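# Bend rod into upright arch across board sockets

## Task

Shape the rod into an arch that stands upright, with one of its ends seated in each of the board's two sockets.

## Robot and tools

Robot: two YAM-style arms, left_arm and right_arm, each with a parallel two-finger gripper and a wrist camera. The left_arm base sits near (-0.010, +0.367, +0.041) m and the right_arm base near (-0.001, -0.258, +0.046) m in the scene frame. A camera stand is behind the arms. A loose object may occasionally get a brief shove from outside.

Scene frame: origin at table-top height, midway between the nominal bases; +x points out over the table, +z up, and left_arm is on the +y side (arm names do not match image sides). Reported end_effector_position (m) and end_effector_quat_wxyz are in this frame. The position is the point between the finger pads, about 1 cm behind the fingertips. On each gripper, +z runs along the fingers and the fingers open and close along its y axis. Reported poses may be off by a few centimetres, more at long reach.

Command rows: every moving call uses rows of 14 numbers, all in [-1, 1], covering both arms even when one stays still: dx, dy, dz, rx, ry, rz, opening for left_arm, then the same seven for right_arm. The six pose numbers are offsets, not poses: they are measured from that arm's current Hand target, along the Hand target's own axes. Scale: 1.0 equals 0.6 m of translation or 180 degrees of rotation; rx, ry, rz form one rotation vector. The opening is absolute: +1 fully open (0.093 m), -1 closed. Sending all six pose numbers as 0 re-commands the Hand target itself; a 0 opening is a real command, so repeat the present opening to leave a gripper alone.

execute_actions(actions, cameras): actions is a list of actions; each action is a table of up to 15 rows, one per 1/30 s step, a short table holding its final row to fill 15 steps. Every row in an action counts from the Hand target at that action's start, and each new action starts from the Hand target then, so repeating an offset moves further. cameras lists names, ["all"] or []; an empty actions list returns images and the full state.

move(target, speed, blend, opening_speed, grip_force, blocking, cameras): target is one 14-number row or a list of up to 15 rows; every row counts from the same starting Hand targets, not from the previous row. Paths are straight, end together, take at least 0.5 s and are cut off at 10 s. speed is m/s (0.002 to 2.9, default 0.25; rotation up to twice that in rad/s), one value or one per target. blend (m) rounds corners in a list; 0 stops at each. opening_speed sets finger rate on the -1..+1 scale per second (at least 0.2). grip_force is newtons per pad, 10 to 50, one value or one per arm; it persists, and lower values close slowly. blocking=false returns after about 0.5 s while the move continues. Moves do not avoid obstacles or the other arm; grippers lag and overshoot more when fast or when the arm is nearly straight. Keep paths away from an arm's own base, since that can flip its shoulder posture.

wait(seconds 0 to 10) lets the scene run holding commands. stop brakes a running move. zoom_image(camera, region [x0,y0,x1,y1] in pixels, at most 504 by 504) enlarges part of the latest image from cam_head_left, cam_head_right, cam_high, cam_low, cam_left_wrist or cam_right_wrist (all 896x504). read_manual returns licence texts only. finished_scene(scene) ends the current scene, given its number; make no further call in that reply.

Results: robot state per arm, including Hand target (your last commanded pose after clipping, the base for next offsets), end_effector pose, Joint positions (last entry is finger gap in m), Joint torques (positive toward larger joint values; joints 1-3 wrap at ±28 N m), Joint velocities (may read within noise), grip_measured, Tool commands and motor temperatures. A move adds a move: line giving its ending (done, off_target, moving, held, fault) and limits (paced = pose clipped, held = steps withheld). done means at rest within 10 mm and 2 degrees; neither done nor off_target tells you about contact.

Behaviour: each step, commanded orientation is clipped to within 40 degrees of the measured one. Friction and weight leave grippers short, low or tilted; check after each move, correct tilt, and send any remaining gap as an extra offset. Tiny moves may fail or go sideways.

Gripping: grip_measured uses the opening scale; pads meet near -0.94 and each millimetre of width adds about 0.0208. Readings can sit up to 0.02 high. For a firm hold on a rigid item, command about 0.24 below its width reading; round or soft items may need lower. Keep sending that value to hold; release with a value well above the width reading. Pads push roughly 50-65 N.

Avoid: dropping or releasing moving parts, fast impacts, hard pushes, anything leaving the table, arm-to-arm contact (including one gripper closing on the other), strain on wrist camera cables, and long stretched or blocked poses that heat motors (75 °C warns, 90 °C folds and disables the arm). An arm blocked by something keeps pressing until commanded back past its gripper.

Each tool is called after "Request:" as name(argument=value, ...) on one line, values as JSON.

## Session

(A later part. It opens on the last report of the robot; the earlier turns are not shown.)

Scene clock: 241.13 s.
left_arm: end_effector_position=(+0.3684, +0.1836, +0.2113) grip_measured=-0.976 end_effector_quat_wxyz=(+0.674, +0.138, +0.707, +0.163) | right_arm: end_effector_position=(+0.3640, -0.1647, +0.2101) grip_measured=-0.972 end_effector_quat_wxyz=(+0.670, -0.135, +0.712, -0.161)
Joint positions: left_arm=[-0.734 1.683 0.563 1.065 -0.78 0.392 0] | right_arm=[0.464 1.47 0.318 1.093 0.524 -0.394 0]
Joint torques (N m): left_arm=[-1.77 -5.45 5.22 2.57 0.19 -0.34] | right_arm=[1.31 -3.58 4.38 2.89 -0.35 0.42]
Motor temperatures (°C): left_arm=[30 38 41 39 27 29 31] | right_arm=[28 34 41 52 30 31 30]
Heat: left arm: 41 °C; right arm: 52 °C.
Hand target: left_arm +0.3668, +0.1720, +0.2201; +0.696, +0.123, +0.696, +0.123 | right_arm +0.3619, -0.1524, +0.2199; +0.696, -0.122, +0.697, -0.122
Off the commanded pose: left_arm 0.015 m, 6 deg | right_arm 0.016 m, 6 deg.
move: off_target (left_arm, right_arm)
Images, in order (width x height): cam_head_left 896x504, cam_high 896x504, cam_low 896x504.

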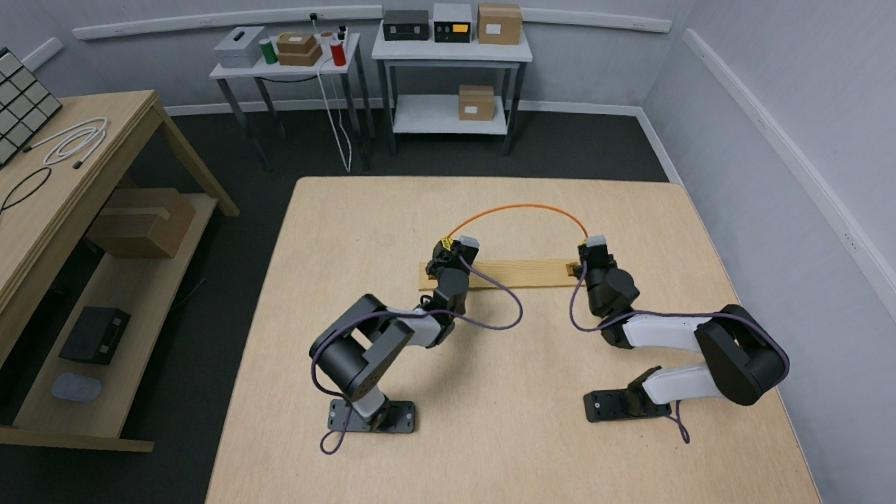

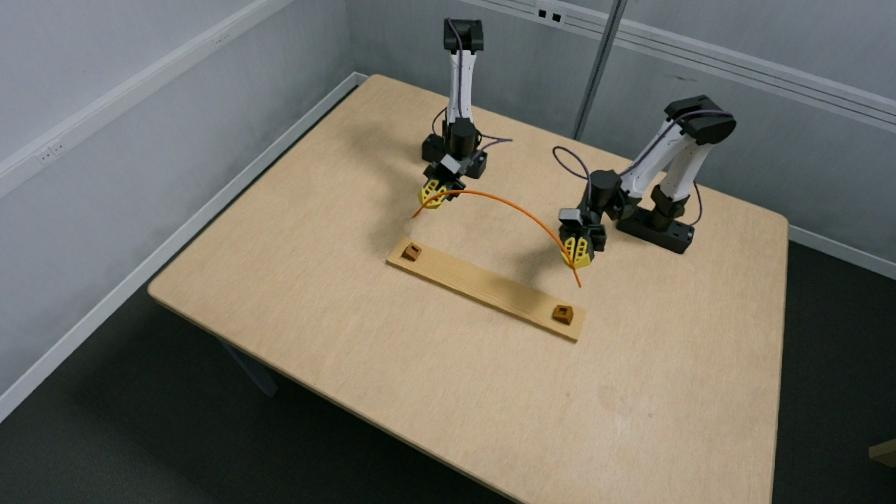

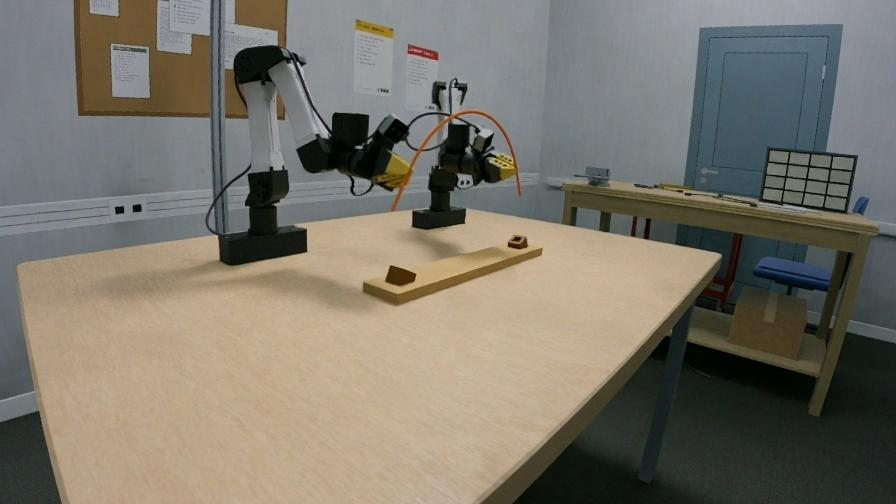

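Request:
move(target=[0.0872,-0.053,0.0033,0,0,-0.0167,-1,0.0872,0.053,0.0033,0,0,0.0167,-1], speed=0.08, cameras=["cam_head_left","cam_head_right","cam_high","cam_low"])

Request:
zoom_image(camera="cam_high", region=[380, 190, 600, 340])

Request:
zoom_image(camera="cam_low", region=[350, 150, 560, 310])

Scene clock: 258.80 s.
left_arm: end_effector_position=(+0.3710, +0.1764, +0.1461) grip_measured=-0.976 end_effector_quat_wxyz=(+0.668, +0.118, +0.718, +0.156) | right_arm: end_effector_position=(+0.3640, -0.1586, +0.1364) grip_measured=-0.972 end_effector_quat_wxyz=(+0.647, -0.121, +0.736, -0.156)
Joint positions: left_arm=[-0.755 1.981 0.555 1.339 -0.821 0.329 0] | right_arm=[0.501 1.873 0.285 1.452 0.582 -0.325 0]
Joint torques (N m): left_arm=[-2.22 -6.64 3.92 2.82 0.31 -0.27] | right_arm=[1.69 -4.88 2.84 3.4 -0.45 0.35]
Heat: left arm: 41 °C; right arm: 53 °C.
Hand target: left_arm +0.3688, +0.1601, +0.1600; +0.699, +0.105, +0.699, +0.105 | right_arm +0.3639, -0.1404, +0.1599; +0.699, -0.104, +0.699, -0.104
Off the commanded pose: left_arm 0.022 m, 7 deg | right_arm 0.030 m, 10 deg.
joint sent to its limit (right arm) — joint 4 (wrist pitch), upper limit. The joint targets still meet the commanded pose.
move: off_target (left_arm, right_arm)
Images, in order (width x height): cam_head_left 896x504, cam_head_right 896x504, cam_high 896x504, cam_low 896x504.

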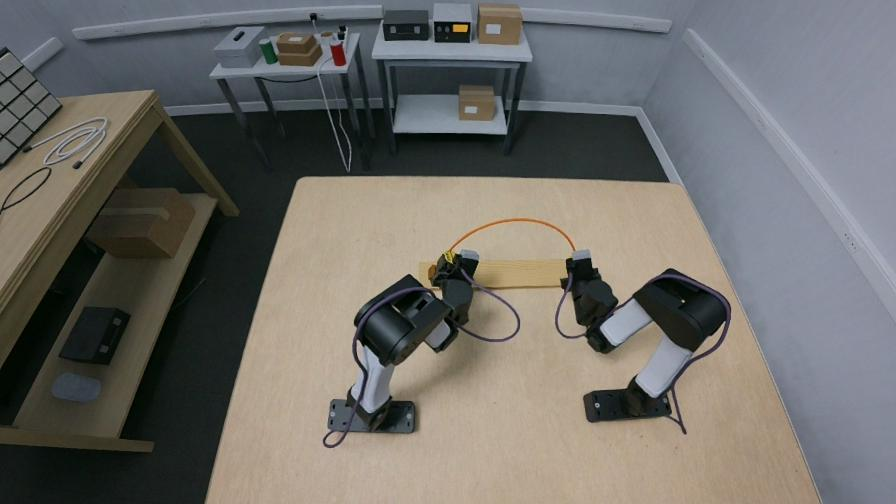

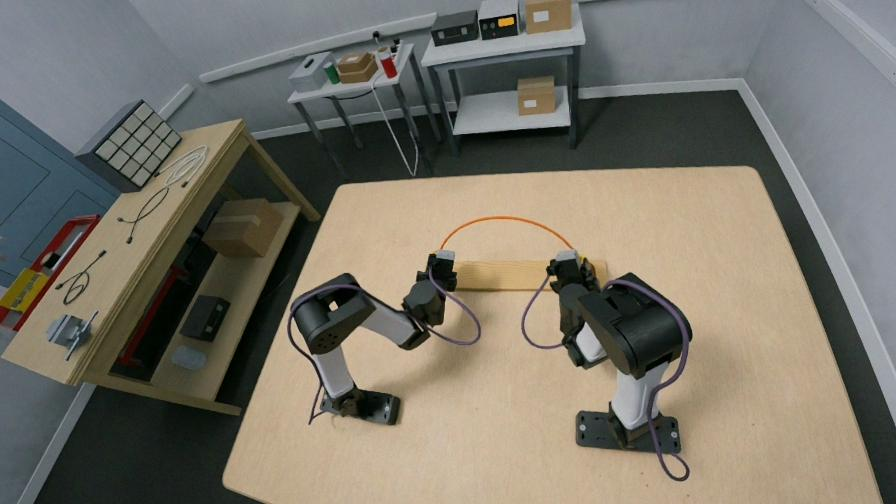

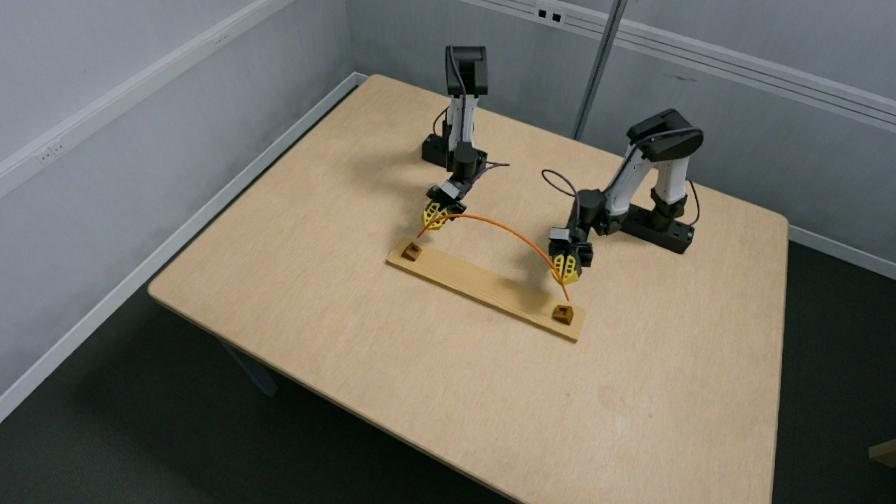

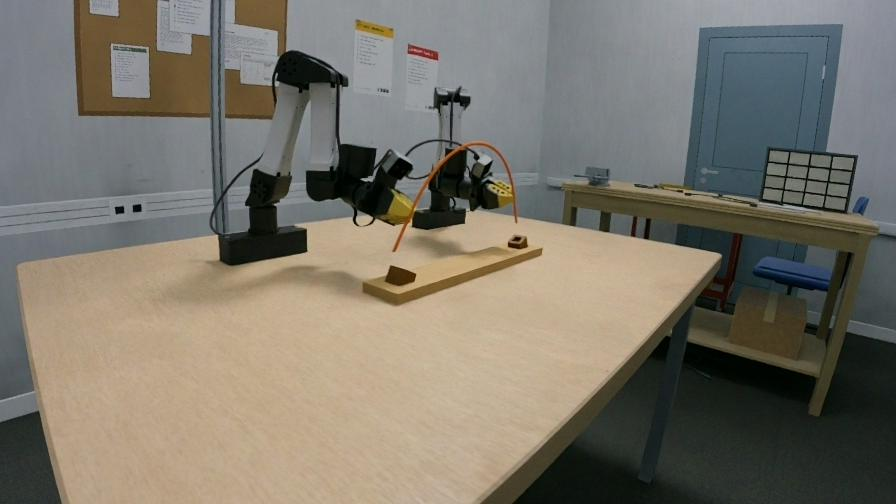

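Scaled by 2.291 from the camera's 896x504 image, which has a finer 1280x720 frame.

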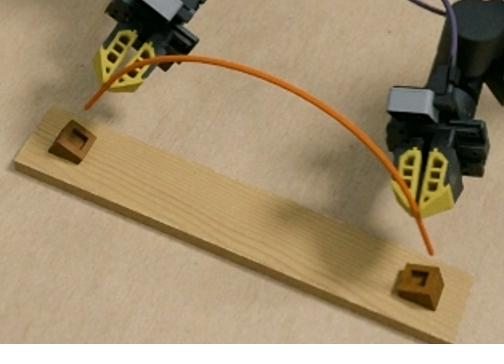

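Scaled by 2.400 from the camera's 896x504 image, which has a finer 1280x720 frame.

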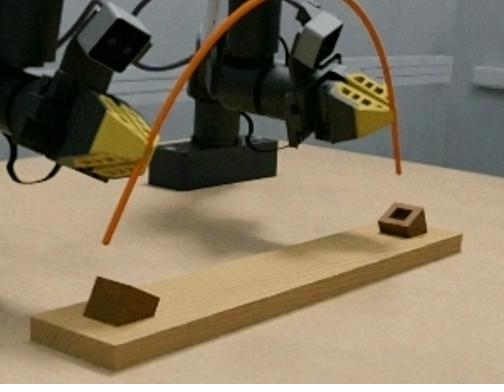

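Request:
move(target=[0.0227,-0.0092,0.0133,0.0081,0.0266,0,-1,0.0065,0.0073,0.015,-0.0065,0.0212,0,-1], speed=0.05, cameras=["cam_high","cam_low"])

Request:
zoom_image(camera="cam_high", region=[390, 200, 600, 340])

Request:
zoom_image(camera="cam_low", region=[350, 180, 560, 310])

Scene clock: 297.13 s.
left_arm: end_effector_position=(+0.3687, +0.1780, +0.1244) grip_measured=-0.976 end_effector_quat_wxyz=(+0.638, +0.125, +0.744, +0.155) | right_arm: end_effector_position=(+0.3651, -0.1580, +0.1313) grip_measured=-0.972 end_effector_quat_wxyz=(+0.638, -0.120, +0.745, -0.153)
Joint positions: left_arm=[-0.755 1.981 0.555 1.224 -0.818 0.257 0] | right_arm=[0.501 1.865 0.294 1.403 0.582 -0.303 0]
Joint torques (N m): left_arm=[-0.66 -8.5 6.43 2.32 0.42 -0.29] | right_arm=[0.99 -7.3 5.34 2.5 -0.56 0.41]
Motor temperatures (°C): left_arm=[30 41 41 47 28 30 31] | right_arm=[28 35 39 62 30 31 31]
Heat: left arm: 47 °C; right arm: 62 °C.
Hand target: left_arm +0.3768, +0.1588, +0.1453; +0.668, +0.109, +0.729, +0.100 | right_arm +0.3728, -0.1374, +0.1548; +0.674, -0.108, +0.723, -0.101
Off the commanded pose: left_arm 0.030 m, 8 deg | right_arm 0.032 m, 8 deg.
move: off_target (left_arm, right_arm)
Images, in order (width x height): cam_high 896x504, cam_low 896x504.

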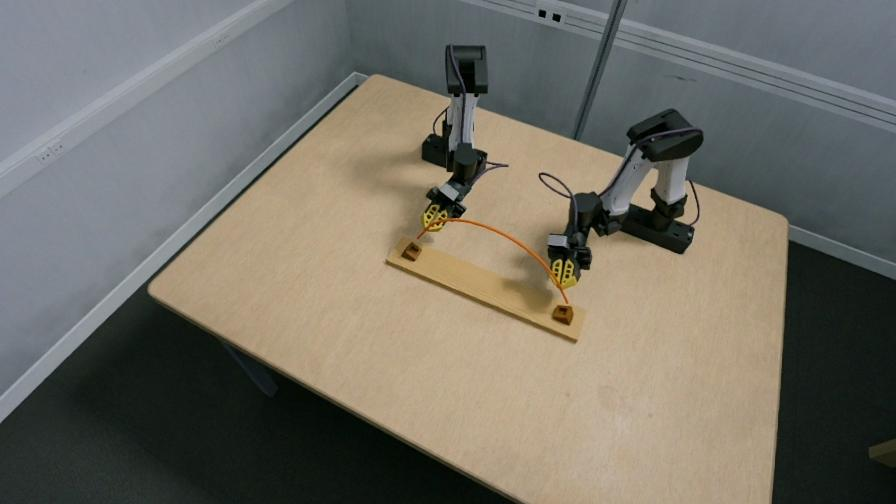

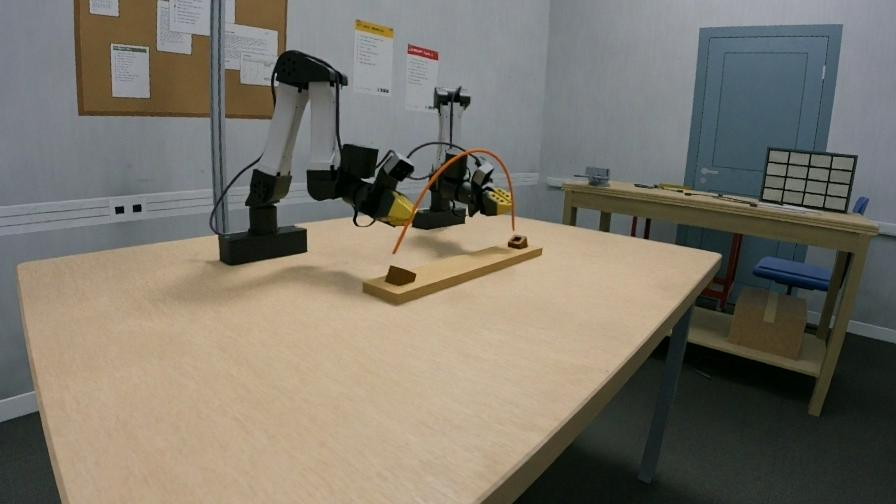

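Scaled by 2.400 from the camera's 896x504 image, which has a finer 1280x720 frame.

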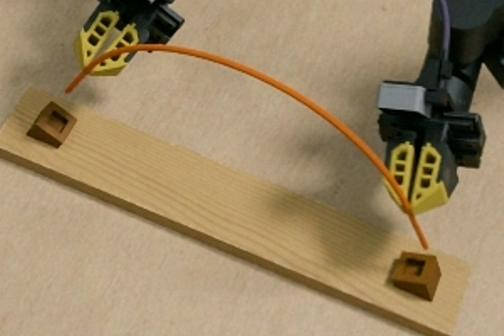

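Scaled by 2.400 from the camera's 896x504 image, which has a finer 1280x720 frame.

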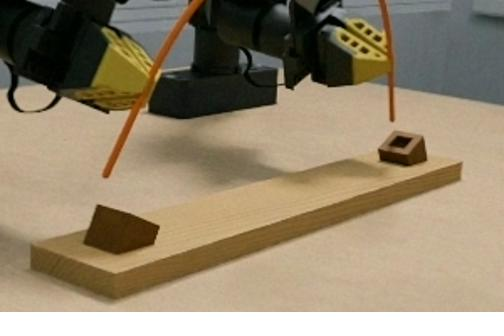

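Request:
move(target=[0.0031,-0.001,0.0203,0,0,0,-1,0.0112,0.0045,0.021,0,0,0,-1], speed=0.05, cameras=["cam_high","cam_low"])

Request:
zoom_image(camera="cam_high", region=[390, 200, 600, 340])

Request:
zoom_image(camera="cam_low", region=[350, 180, 560, 310])

Scene clock: 314.57 s.
left_arm: end_effector_position=(+0.3803, +0.1789, +0.1284) grip_measured=-0.976 end_effector_quat_wxyz=(+0.643, +0.118, +0.742, +0.151) | right_arm: end_effector_position=(+0.3751, -0.1547, +0.1300) grip_measured=-0.972 end_effector_quat_wxyz=(+0.640, -0.118, +0.744, -0.153)
Joint positions: left_arm=[-0.727 1.991 0.588 1.218 -0.793 0.256 0] | right_arm=[0.494 1.901 0.336 1.403 0.577 -0.302 0]
Joint torques (N m): left_arm=[-0.9 -6.82 6.89 2.37 0.43 -0.27] | right_arm=[-0.2 -5.11 5.41 2.76 -0.72 0.38]
Motor temperatures (°C): left_arm=[30 44 42 45 28 30 31] | right_arm=[28 38 40 59 30 31 31]
Heat: left arm: 45 °C; right arm: 59 °C.
Hand target: left_arm +0.3887, +0.1586, +0.1424; +0.668, +0.109, +0.729, +0.100 | right_arm +0.3849, -0.1367, +0.1468; +0.674, -0.108, +0.723, -0.100
Off the commanded pose: left_arm 0.026 m, 7 deg | right_arm 0.026 m, 8 deg.
move: off_target (left_arm, right_arm)
Images, in order (width x height): cam_high 896x504, cam_low 896x504.

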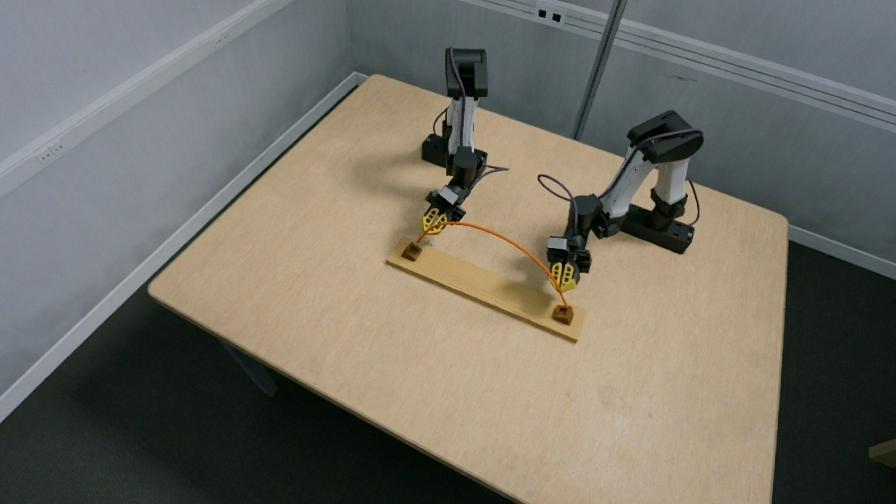

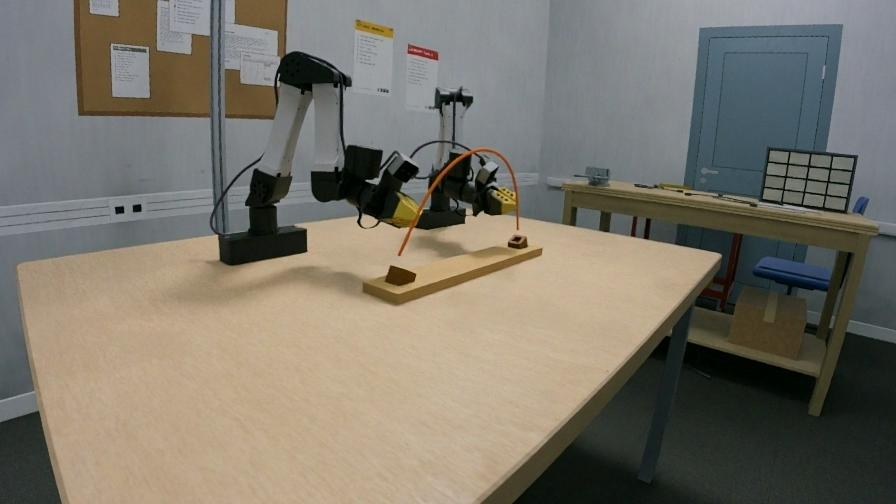

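Scaled by 2.400 from the camera's 896x504 image, which has a finer 1280x720 frame.

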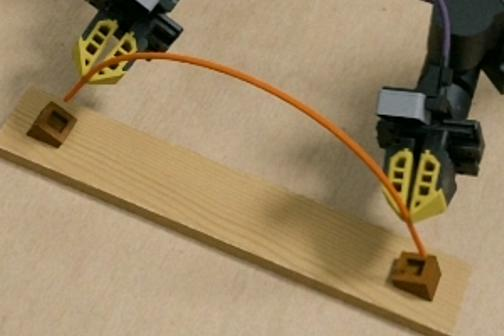

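Scaled by 2.400 from the camera's 896x504 image, which has a finer 1280x720 frame.

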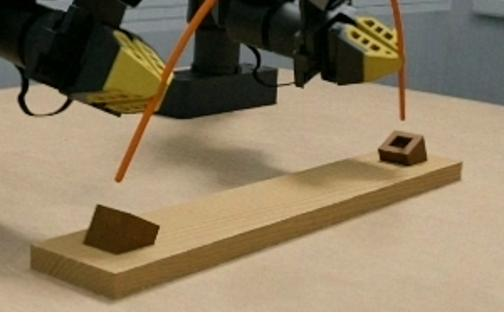

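Request:
move(target=[0.0177,-0.0088,0.0067,0,0,0,-1,0.02,-0.0017,0.0215,0,0,0,-1], speed=0.05, cameras=["cam_high","cam_low"])

Request:
zoom_image(camera="cam_high", region=[390, 200, 600, 340])

Request:
zoom_image(camera="cam_low", region=[350, 180, 560, 310])

Scene clock: 337.07 s.
left_arm: end_effector_position=(+0.3816, +0.1773, +0.1113) grip_measured=-0.976 end_effector_quat_wxyz=(+0.632, +0.128, +0.748, +0.157) | right_arm: end_effector_position=(+0.3864, -0.1590, +0.1139) grip_measured=-0.972 end_effector_quat_wxyz=(+0.632, -0.120, +0.750, -0.152)
Joint positions: left_arm=[-0.727 2.047 0.6 1.228 -0.79 0.256 0] | right_arm=[0.456 1.987 0.371 1.434 0.538 -0.302 0]
Joint velocities: left_arm=[within noise] | right_arm=[-0.002 0.007 -0.032 -0.051 0.022 -0.154 0]
Joint torques (N m): left_arm=[-0.69 -6.95 6.64 2.69 0.41 -0.29] | right_arm=[-0.18 -5.55 5.05 3 -0.7 0.36]
Motor temperatures (°C): left_arm=[30 43 43 44 28 30 31] | right_arm=[28 37 40 60 30 31 31]
Heat: left arm: 44 °C; right arm: 60 °C.
Hand target: left_arm +0.3916, +0.1567, +0.1303; +0.668, +0.109, +0.729, +0.100 | right_arm +0.3970, -0.1412, +0.1348; +0.675, -0.108, +0.723, -0.100
Off the commanded pose: left_arm 0.030 m, 8 deg | right_arm 0.029 m, 8 deg.
move: off_target (left_arm, right_arm)
Images, in order (width x height): cam_high 896x504, cam_low 896x504.

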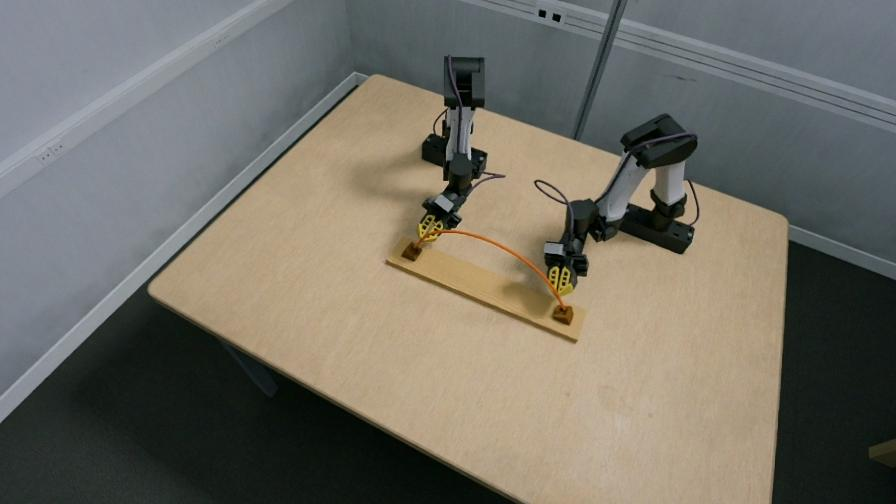

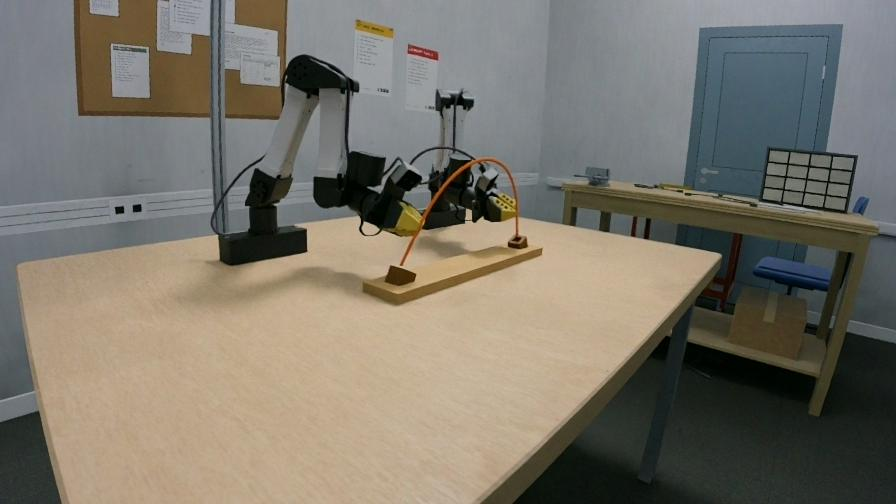

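Scaled by 2.400 from the camera's 896x504 image, which has a finer 1280x720 frame.

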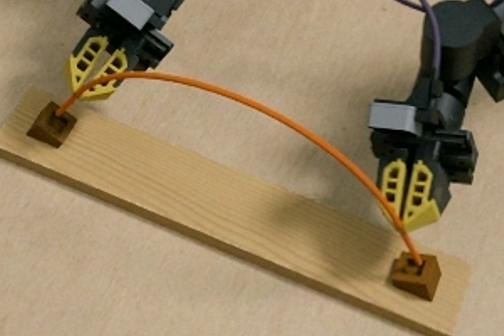

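Scaled by 2.400 from the camera's 896x504 image, which has a finer 1280x720 frame.

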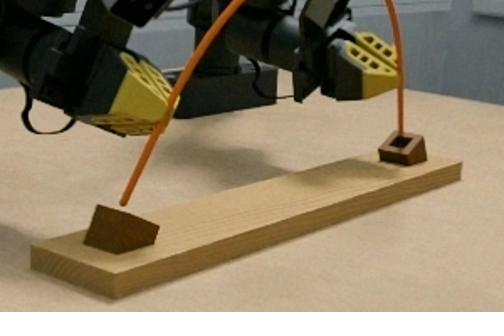

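Request:
move(target=[[-0.004,-0.004,0.0098,0,0,0,-1,0.0023,0.0012,0.0103,0,0,0,-1],[0.0187,0.0013,0.0117,0,0,0,-1,0.0295,-0.0027,0.0122,0,0,0,-1]], speed=0.03, cameras=["cam_high","cam_low"])

Request:
zoom_image(camera="cam_high", region=[390, 200, 600, 340])

Request:
zoom_image(camera="cam_low", region=[350, 180, 560, 310])

Scene clock: 352.03 s.
left_arm: end_effector_position=(+0.3913, +0.1787, +0.1022) grip_measured=-0.976 end_effector_quat_wxyz=(+0.633, +0.125, +0.748, +0.154) | right_arm: end_effector_position=(+0.3955, -0.1607, +0.0976) grip_measured=-0.972 end_effector_quat_wxyz=(+0.623, -0.127, +0.757, -0.149)
Joint positions: left_arm=[-0.703 2.103 0.628 1.263 -0.767 0.256 0] | right_arm=[0.428 2.063 0.405 1.452 0.499 -0.302 0]
Joint torques (N m): left_arm=[-0.83 -7.34 5.2 2.83 0.4 -0.26] | right_arm=[-0.61 -4.67 3.56 3.43 -0.62 0.38]
Motor temperatures (°C): left_arm=[30 43 43 47 28 30 32] | right_arm=[28 38 40 67 30 31 31]
Heat: left arm: 47 °C; right arm: 67 °C.
Hand target: left_arm +0.3978, +0.1607, +0.1193; +0.668, +0.109, +0.729, +0.100 | right_arm +0.4031, -0.1478, +0.1178; +0.675, -0.108, +0.723, -0.100
Off the commanded pose: left_arm 0.026 m, 8 deg | right_arm 0.025 m, 9 deg.
joint sent to its limit (right arm) — joint 4 (wrist pitch), upper limit. The joint targets still meet the commanded pose.
move: off_target (left_arm, right_arm)
Images, in order (width x height): cam_high 896x504, cam_low 896x504.

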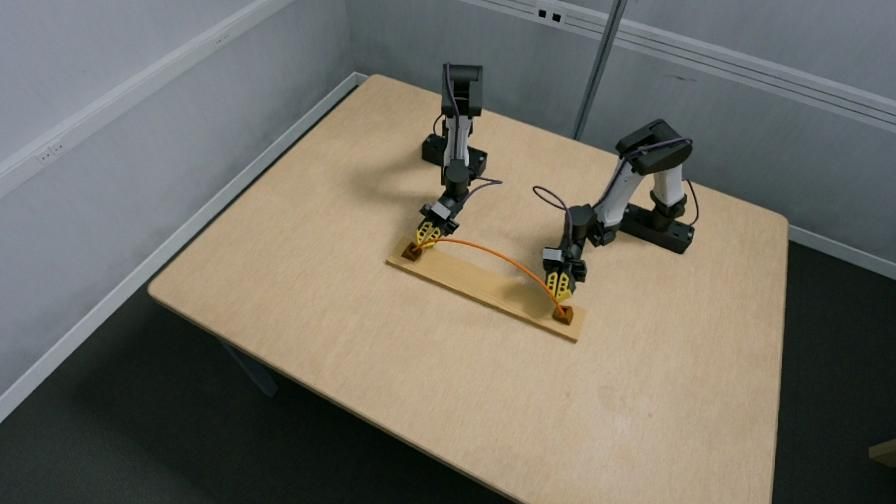

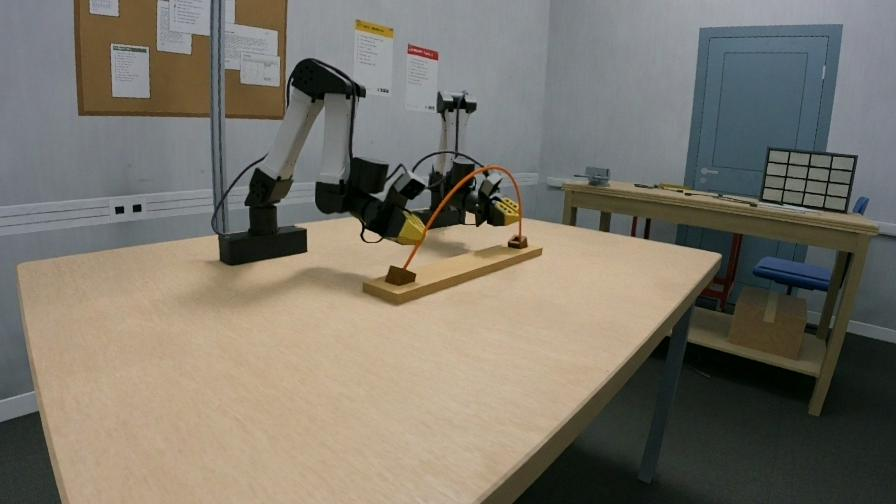

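Scaled by 2.400 from the camera's 896x504 image, which has a finer 1280x720 frame.

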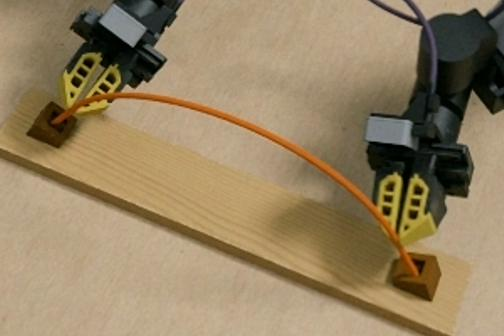

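Scaled by 2.400 from the camera's 896x504 image, which has a finer 1280x720 frame.

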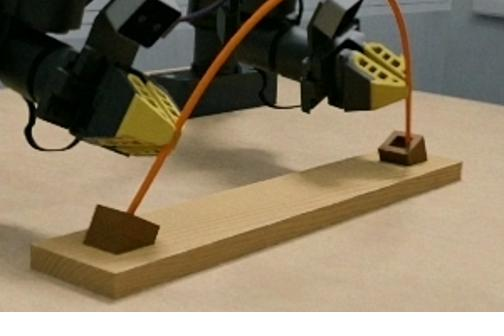

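Request:
move(target=[0.0175,0.0017,0.0048,0.0033,0.0106,0,-1,0.0143,-0.0022,0.006,-0.0065,0.0212,0,-1], speed=0.03, cameras=["cam_high","cam_low"])

Request:
zoom_image(camera="cam_high", region=[390, 200, 600, 340])

Request:
zoom_image(camera="cam_low", region=[350, 180, 560, 310])

Scene clock: 360.43 s.
left_arm: end_effector_position=(+0.3933, +0.1798, +0.0983) grip_measured=-0.976 end_effector_quat_wxyz=(+0.631, +0.126, +0.752, +0.147) | right_arm: end_effector_position=(+0.3988, -0.1616, +0.0972) grip_measured=-0.972 end_effector_quat_wxyz=(+0.624, -0.126, +0.759, -0.138)
Joint positions: left_arm=[-0.691 2.111 0.628 1.262 -0.743 0.243 0] | right_arm=[0.41 2.063 0.411 1.445 0.465 -0.289 0]
Joint torques (N m): left_arm=[-0.46 -7.23 5.34 2.49 0.35 -0.37] | right_arm=[-0.87 -6.67 4.1 2.57 -0.54 0.47]
Motor temperatures (°C): left_arm=[30 44 43 47 28 30 32] | right_arm=[28 37 40 69 30 31 31]
Heat: left arm: 47 °C; right arm: 69 °C.
Hand target: left_arm +0.3998, +0.1649, +0.1093; +0.655, +0.111, +0.741, +0.098 | right_arm +0.4062, -0.1517, +0.1098; +0.649, -0.111, +0.746, -0.097
Off the commanded pose: left_arm 0.020 m, 7 deg | right_arm 0.018 m, 6 deg.
move: off_target (left_arm, right_arm)
Images, in order (width x height): cam_high 896x504, cam_low 896x504.

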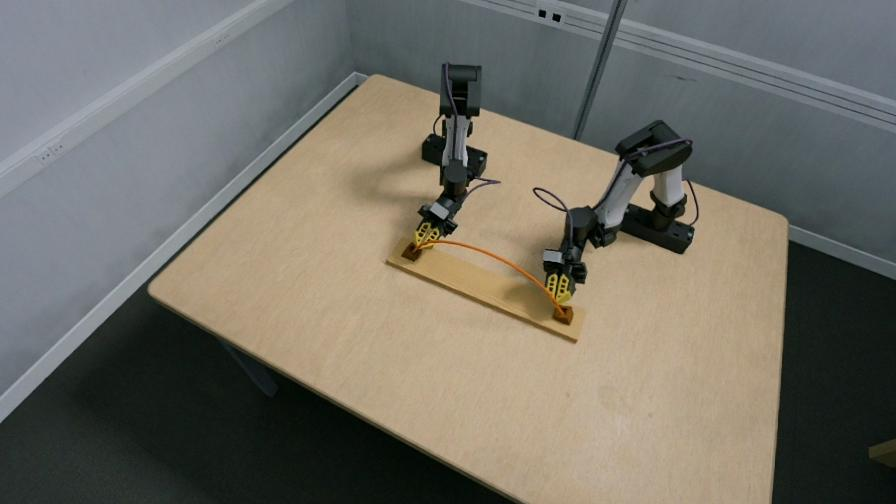

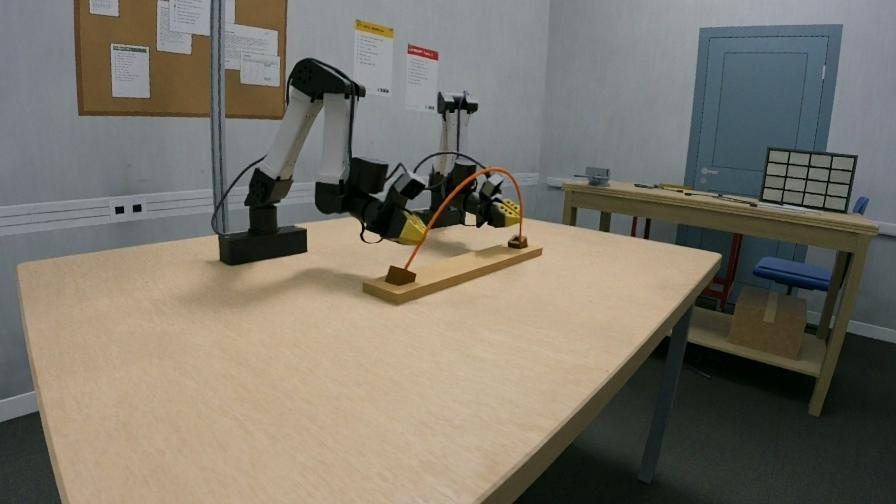

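Scaled by 2.400 from the camera's 896x504 image, which has a finer 1280x720 frame.

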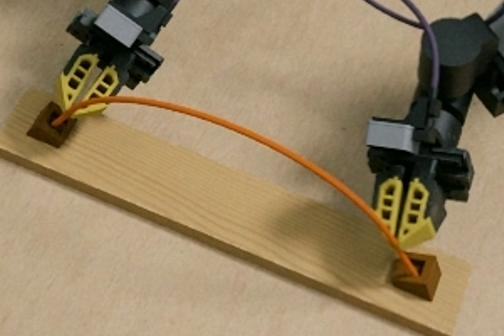

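Scaled by 2.400 from the camera's 896x504 image, which has a finer 1280x720 frame.

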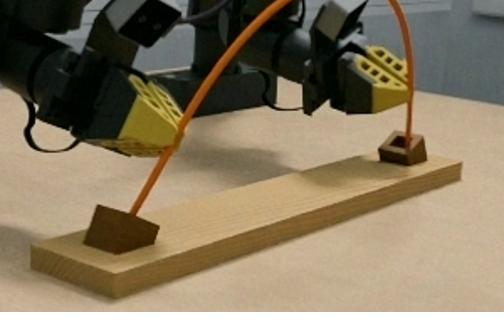

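Request:
move(target=[[0.0213,0.023,-0.0038,0,0,0.0389,-1,0.0218,-0.0153,-0.0055,0,0,-0.0389,-1],[0.0213,0.023,-0.0038,0,0,0.0389,-0.6,0.0218,-0.0153,-0.0055,0,0,-0.0389,-0.6]], speed=0.04, opening_speed=0.3, cameras=["cam_high","cam_low","cam_left_wrist","cam_right_wrist"])

Request:
zoom_image(camera="cam_high", region=[390, 200, 600, 340])

Request:
zoom_image(camera="cam_low", region=[350, 150, 560, 310])

Scene clock: 375.77 s.
left_arm: end_effector_position=(+0.3963, +0.1826, +0.0961) grip_measured=-0.602 end_effector_quat_wxyz=(+0.635, +0.163, +0.740, +0.149) | right_arm: end_effector_position=(+0.3991, -0.1674, +0.0824) grip_measured=-0.602 end_effector_quat_wxyz=(+0.605, -0.173, +0.762, -0.153)
Joint positions: left_arm=[-0.658 2.133 0.606 1.336 -0.664 0.329 0.016] | right_arm=[0.369 2.097 0.405 1.451 0.394 -0.377 0.016]
Joint torques (N m): left_arm=[-0.08 -7.1 2.84 2.59 0 0.05] | right_arm=[-0.69 -5.74 1.87 3.3 -0.22 0.12]
Motor temperatures (°C): left_arm=[30 43 42 46 28 30 32] | right_arm=[28 38 40 67 30 31 31]
Heat: left arm: 46 °C; right arm: 67 °C.
Hand target: left_arm +0.3965, +0.1817, +0.1016; +0.648, +0.156, +0.732, +0.138 | right_arm +0.4015, -0.1641, +0.1005; +0.642, -0.157, +0.738, -0.136
Off the commanded pose: left_arm 0.005 m, 2 deg | right_arm 0.019 m, 6 deg.
move: off_target (right_arm); target 2's new opening was sent with right_arm's hand 0.006 m and 4 deg from that target
Images, in order (width x height): cam_high 896x504, cam_low 896x504, cam_left_wrist 896x504, cam_right_wrist 896x504.

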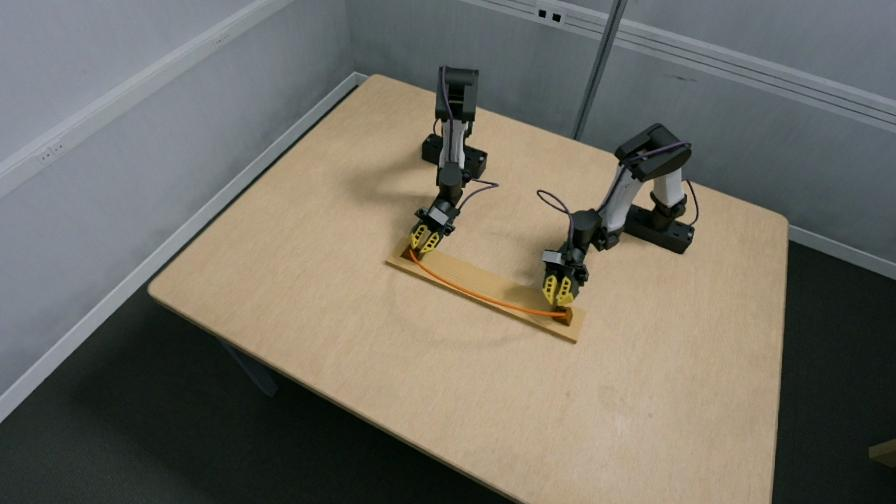

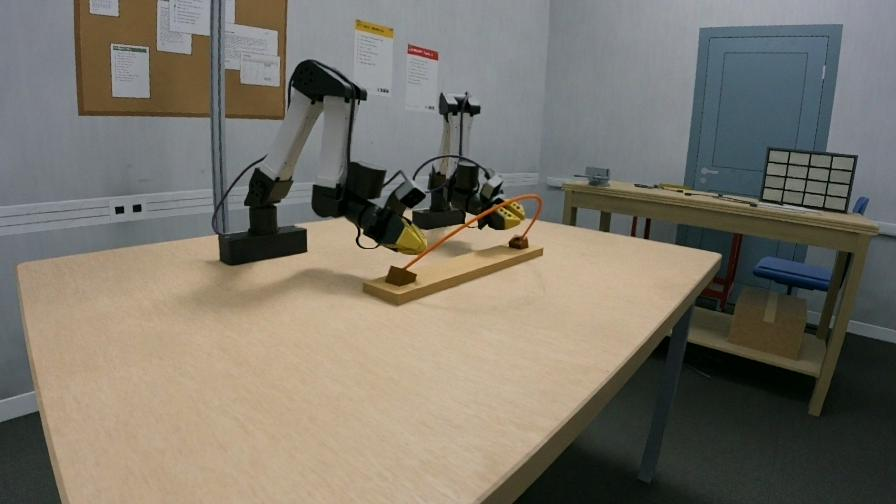

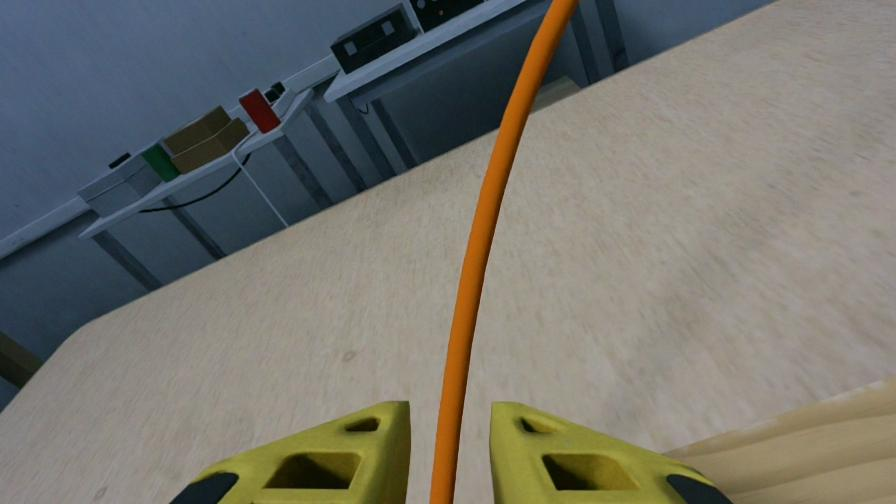

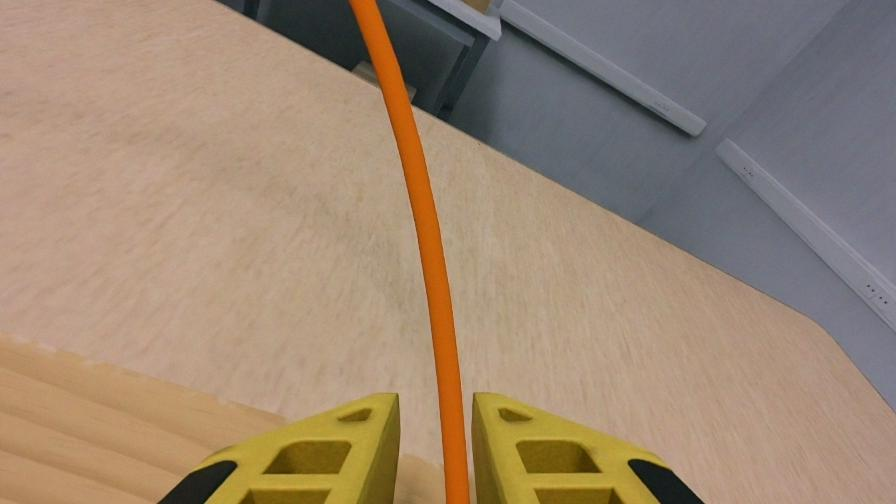

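Scaled by 2.400 from the camera's 896x504 image, which has a finer 1280x720 frame.

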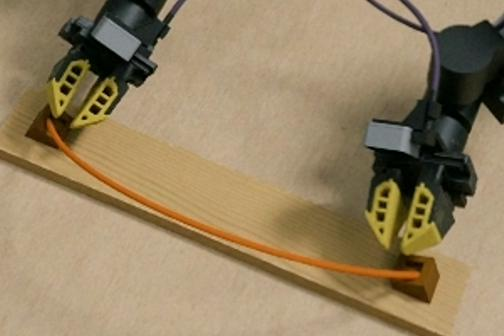

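Scaled by 2.400 from the camera's 896x504 image, which has a finer 1280x720 frame.

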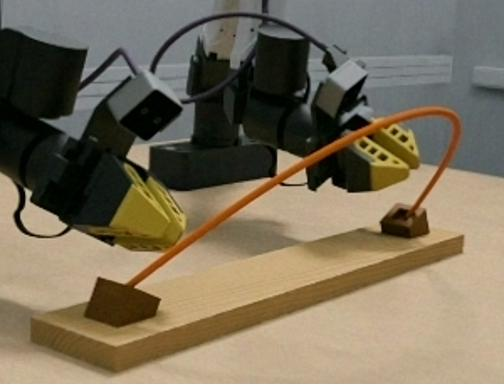

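Request:
move(target=[[0,0,0,0,0,0,0,0,0,0,0,0,0,0],[0,0,-0.09,0,0,0,0,0,0,-0.09,0,0,0,0],[-0.15,0,-0.12,0,0,0,0,-0.15,0,-0.12,0,0,0,0]], speed=0.08, opening_speed=0.6, cameras=["cam_high","cam_low","cam_head_left"])

Request:
zoom_image(camera="cam_high", region=[390, 200, 600, 340])

Request:
zoom_image(camera="cam_low", region=[350, 150, 560, 310])

Scene clock: 395.40 s.
left_arm: end_effector_position=(+0.3315, +0.1507, +0.1704) grip_measured=-0.001 end_effector_quat_wxyz=(+0.628, +0.182, +0.740, +0.156) | right_arm: end_effector_position=(+0.3374, -0.1326, +0.1752) grip_measured=-0.002 end_effector_quat_wxyz=(+0.624, -0.175, +0.747, -0.147)
Joint positions: left_arm=[-0.887 1.696 0.543 0.897 -0.875 0.286 0.045] | right_arm=[0.617 1.451 0.292 0.938 0.619 -0.333 0.045]
Joint torques (N m): left_arm=[-0.7 -8.03 7.36 2.08 -0.24 -0.1] | right_arm=[0.24 -5.2 7.02 2.24 0.11 0.13]
Motor temperatures (°C): left_arm=[30 43 41 48 28 29 31] | right_arm=[28 38 39 70 30 31 30]
Heat: left arm: 48 °C; right arm: 70 °C.
Hand target: left_arm +0.3351, +0.1452, +0.1918; +0.648, +0.156, +0.733, +0.138 | right_arm +0.3417, -0.1276, +0.1920; +0.642, -0.157, +0.738, -0.136
Off the commanded pose: left_arm 0.023 m, 4 deg | right_arm 0.018 m, 3 deg.
move: off_target (left_arm, right_arm)
Images, in order (width x height): cam_head_left 896x504, cam_high 896x504, cam_low 896x504.

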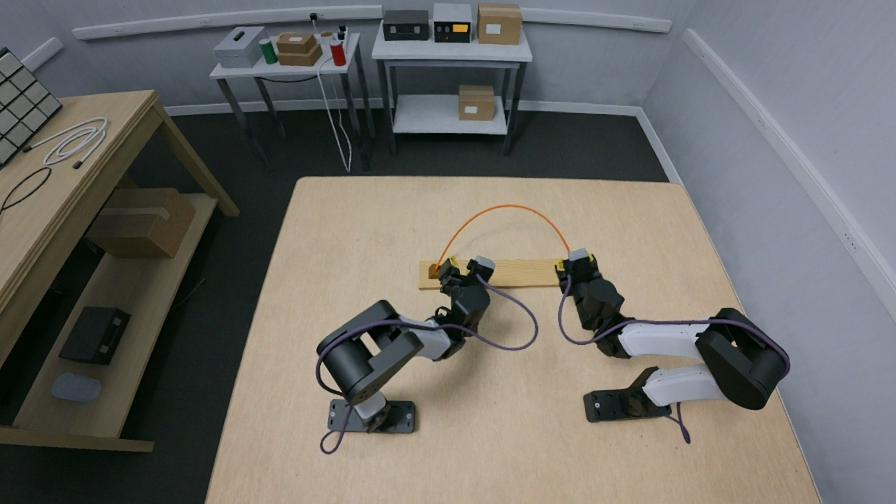

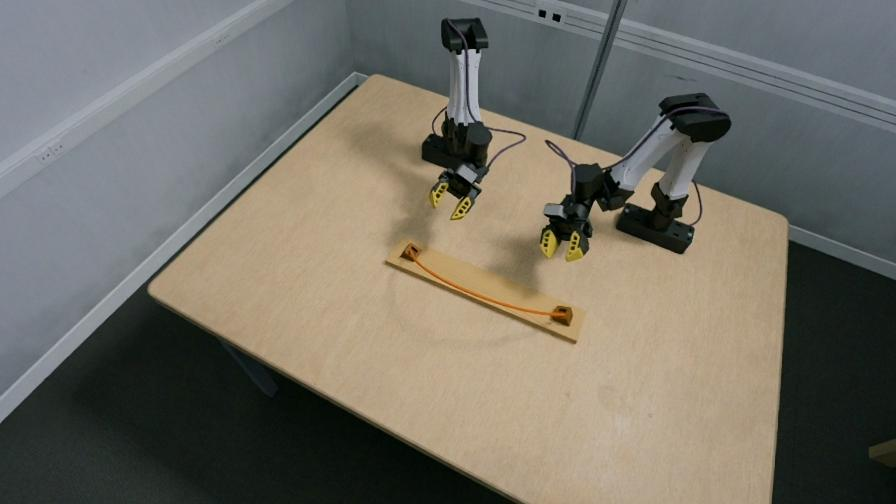

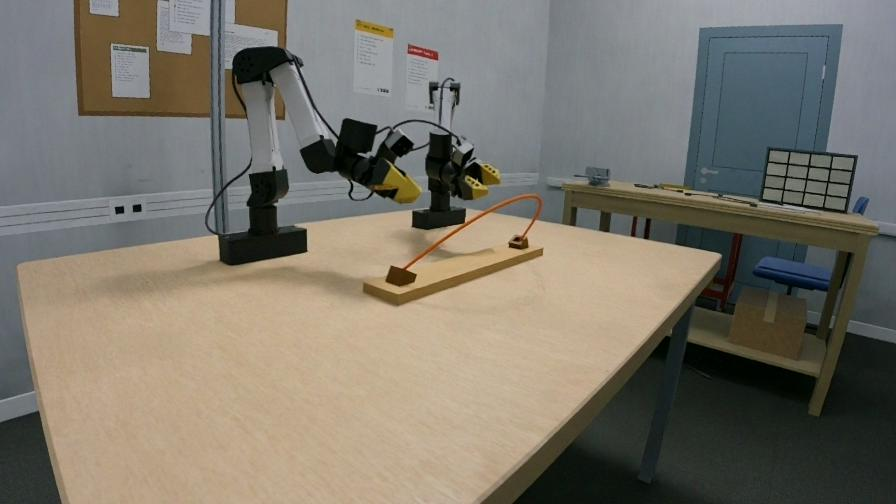

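Scaled by 2.400 from the camera's 896x504 image, which has a finer 1280x720 frame.

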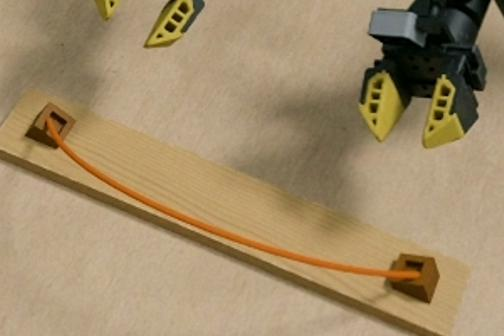

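Scaled by 2.400 from the camera's 896x504 image, which has a finer 1280x720 frame.

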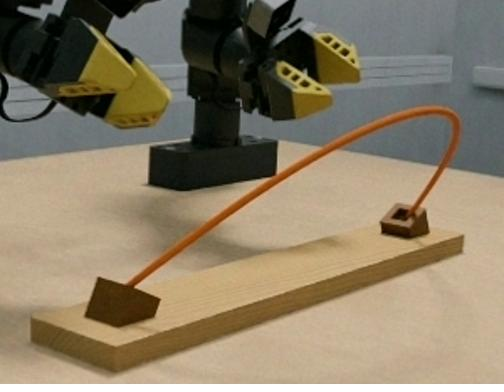

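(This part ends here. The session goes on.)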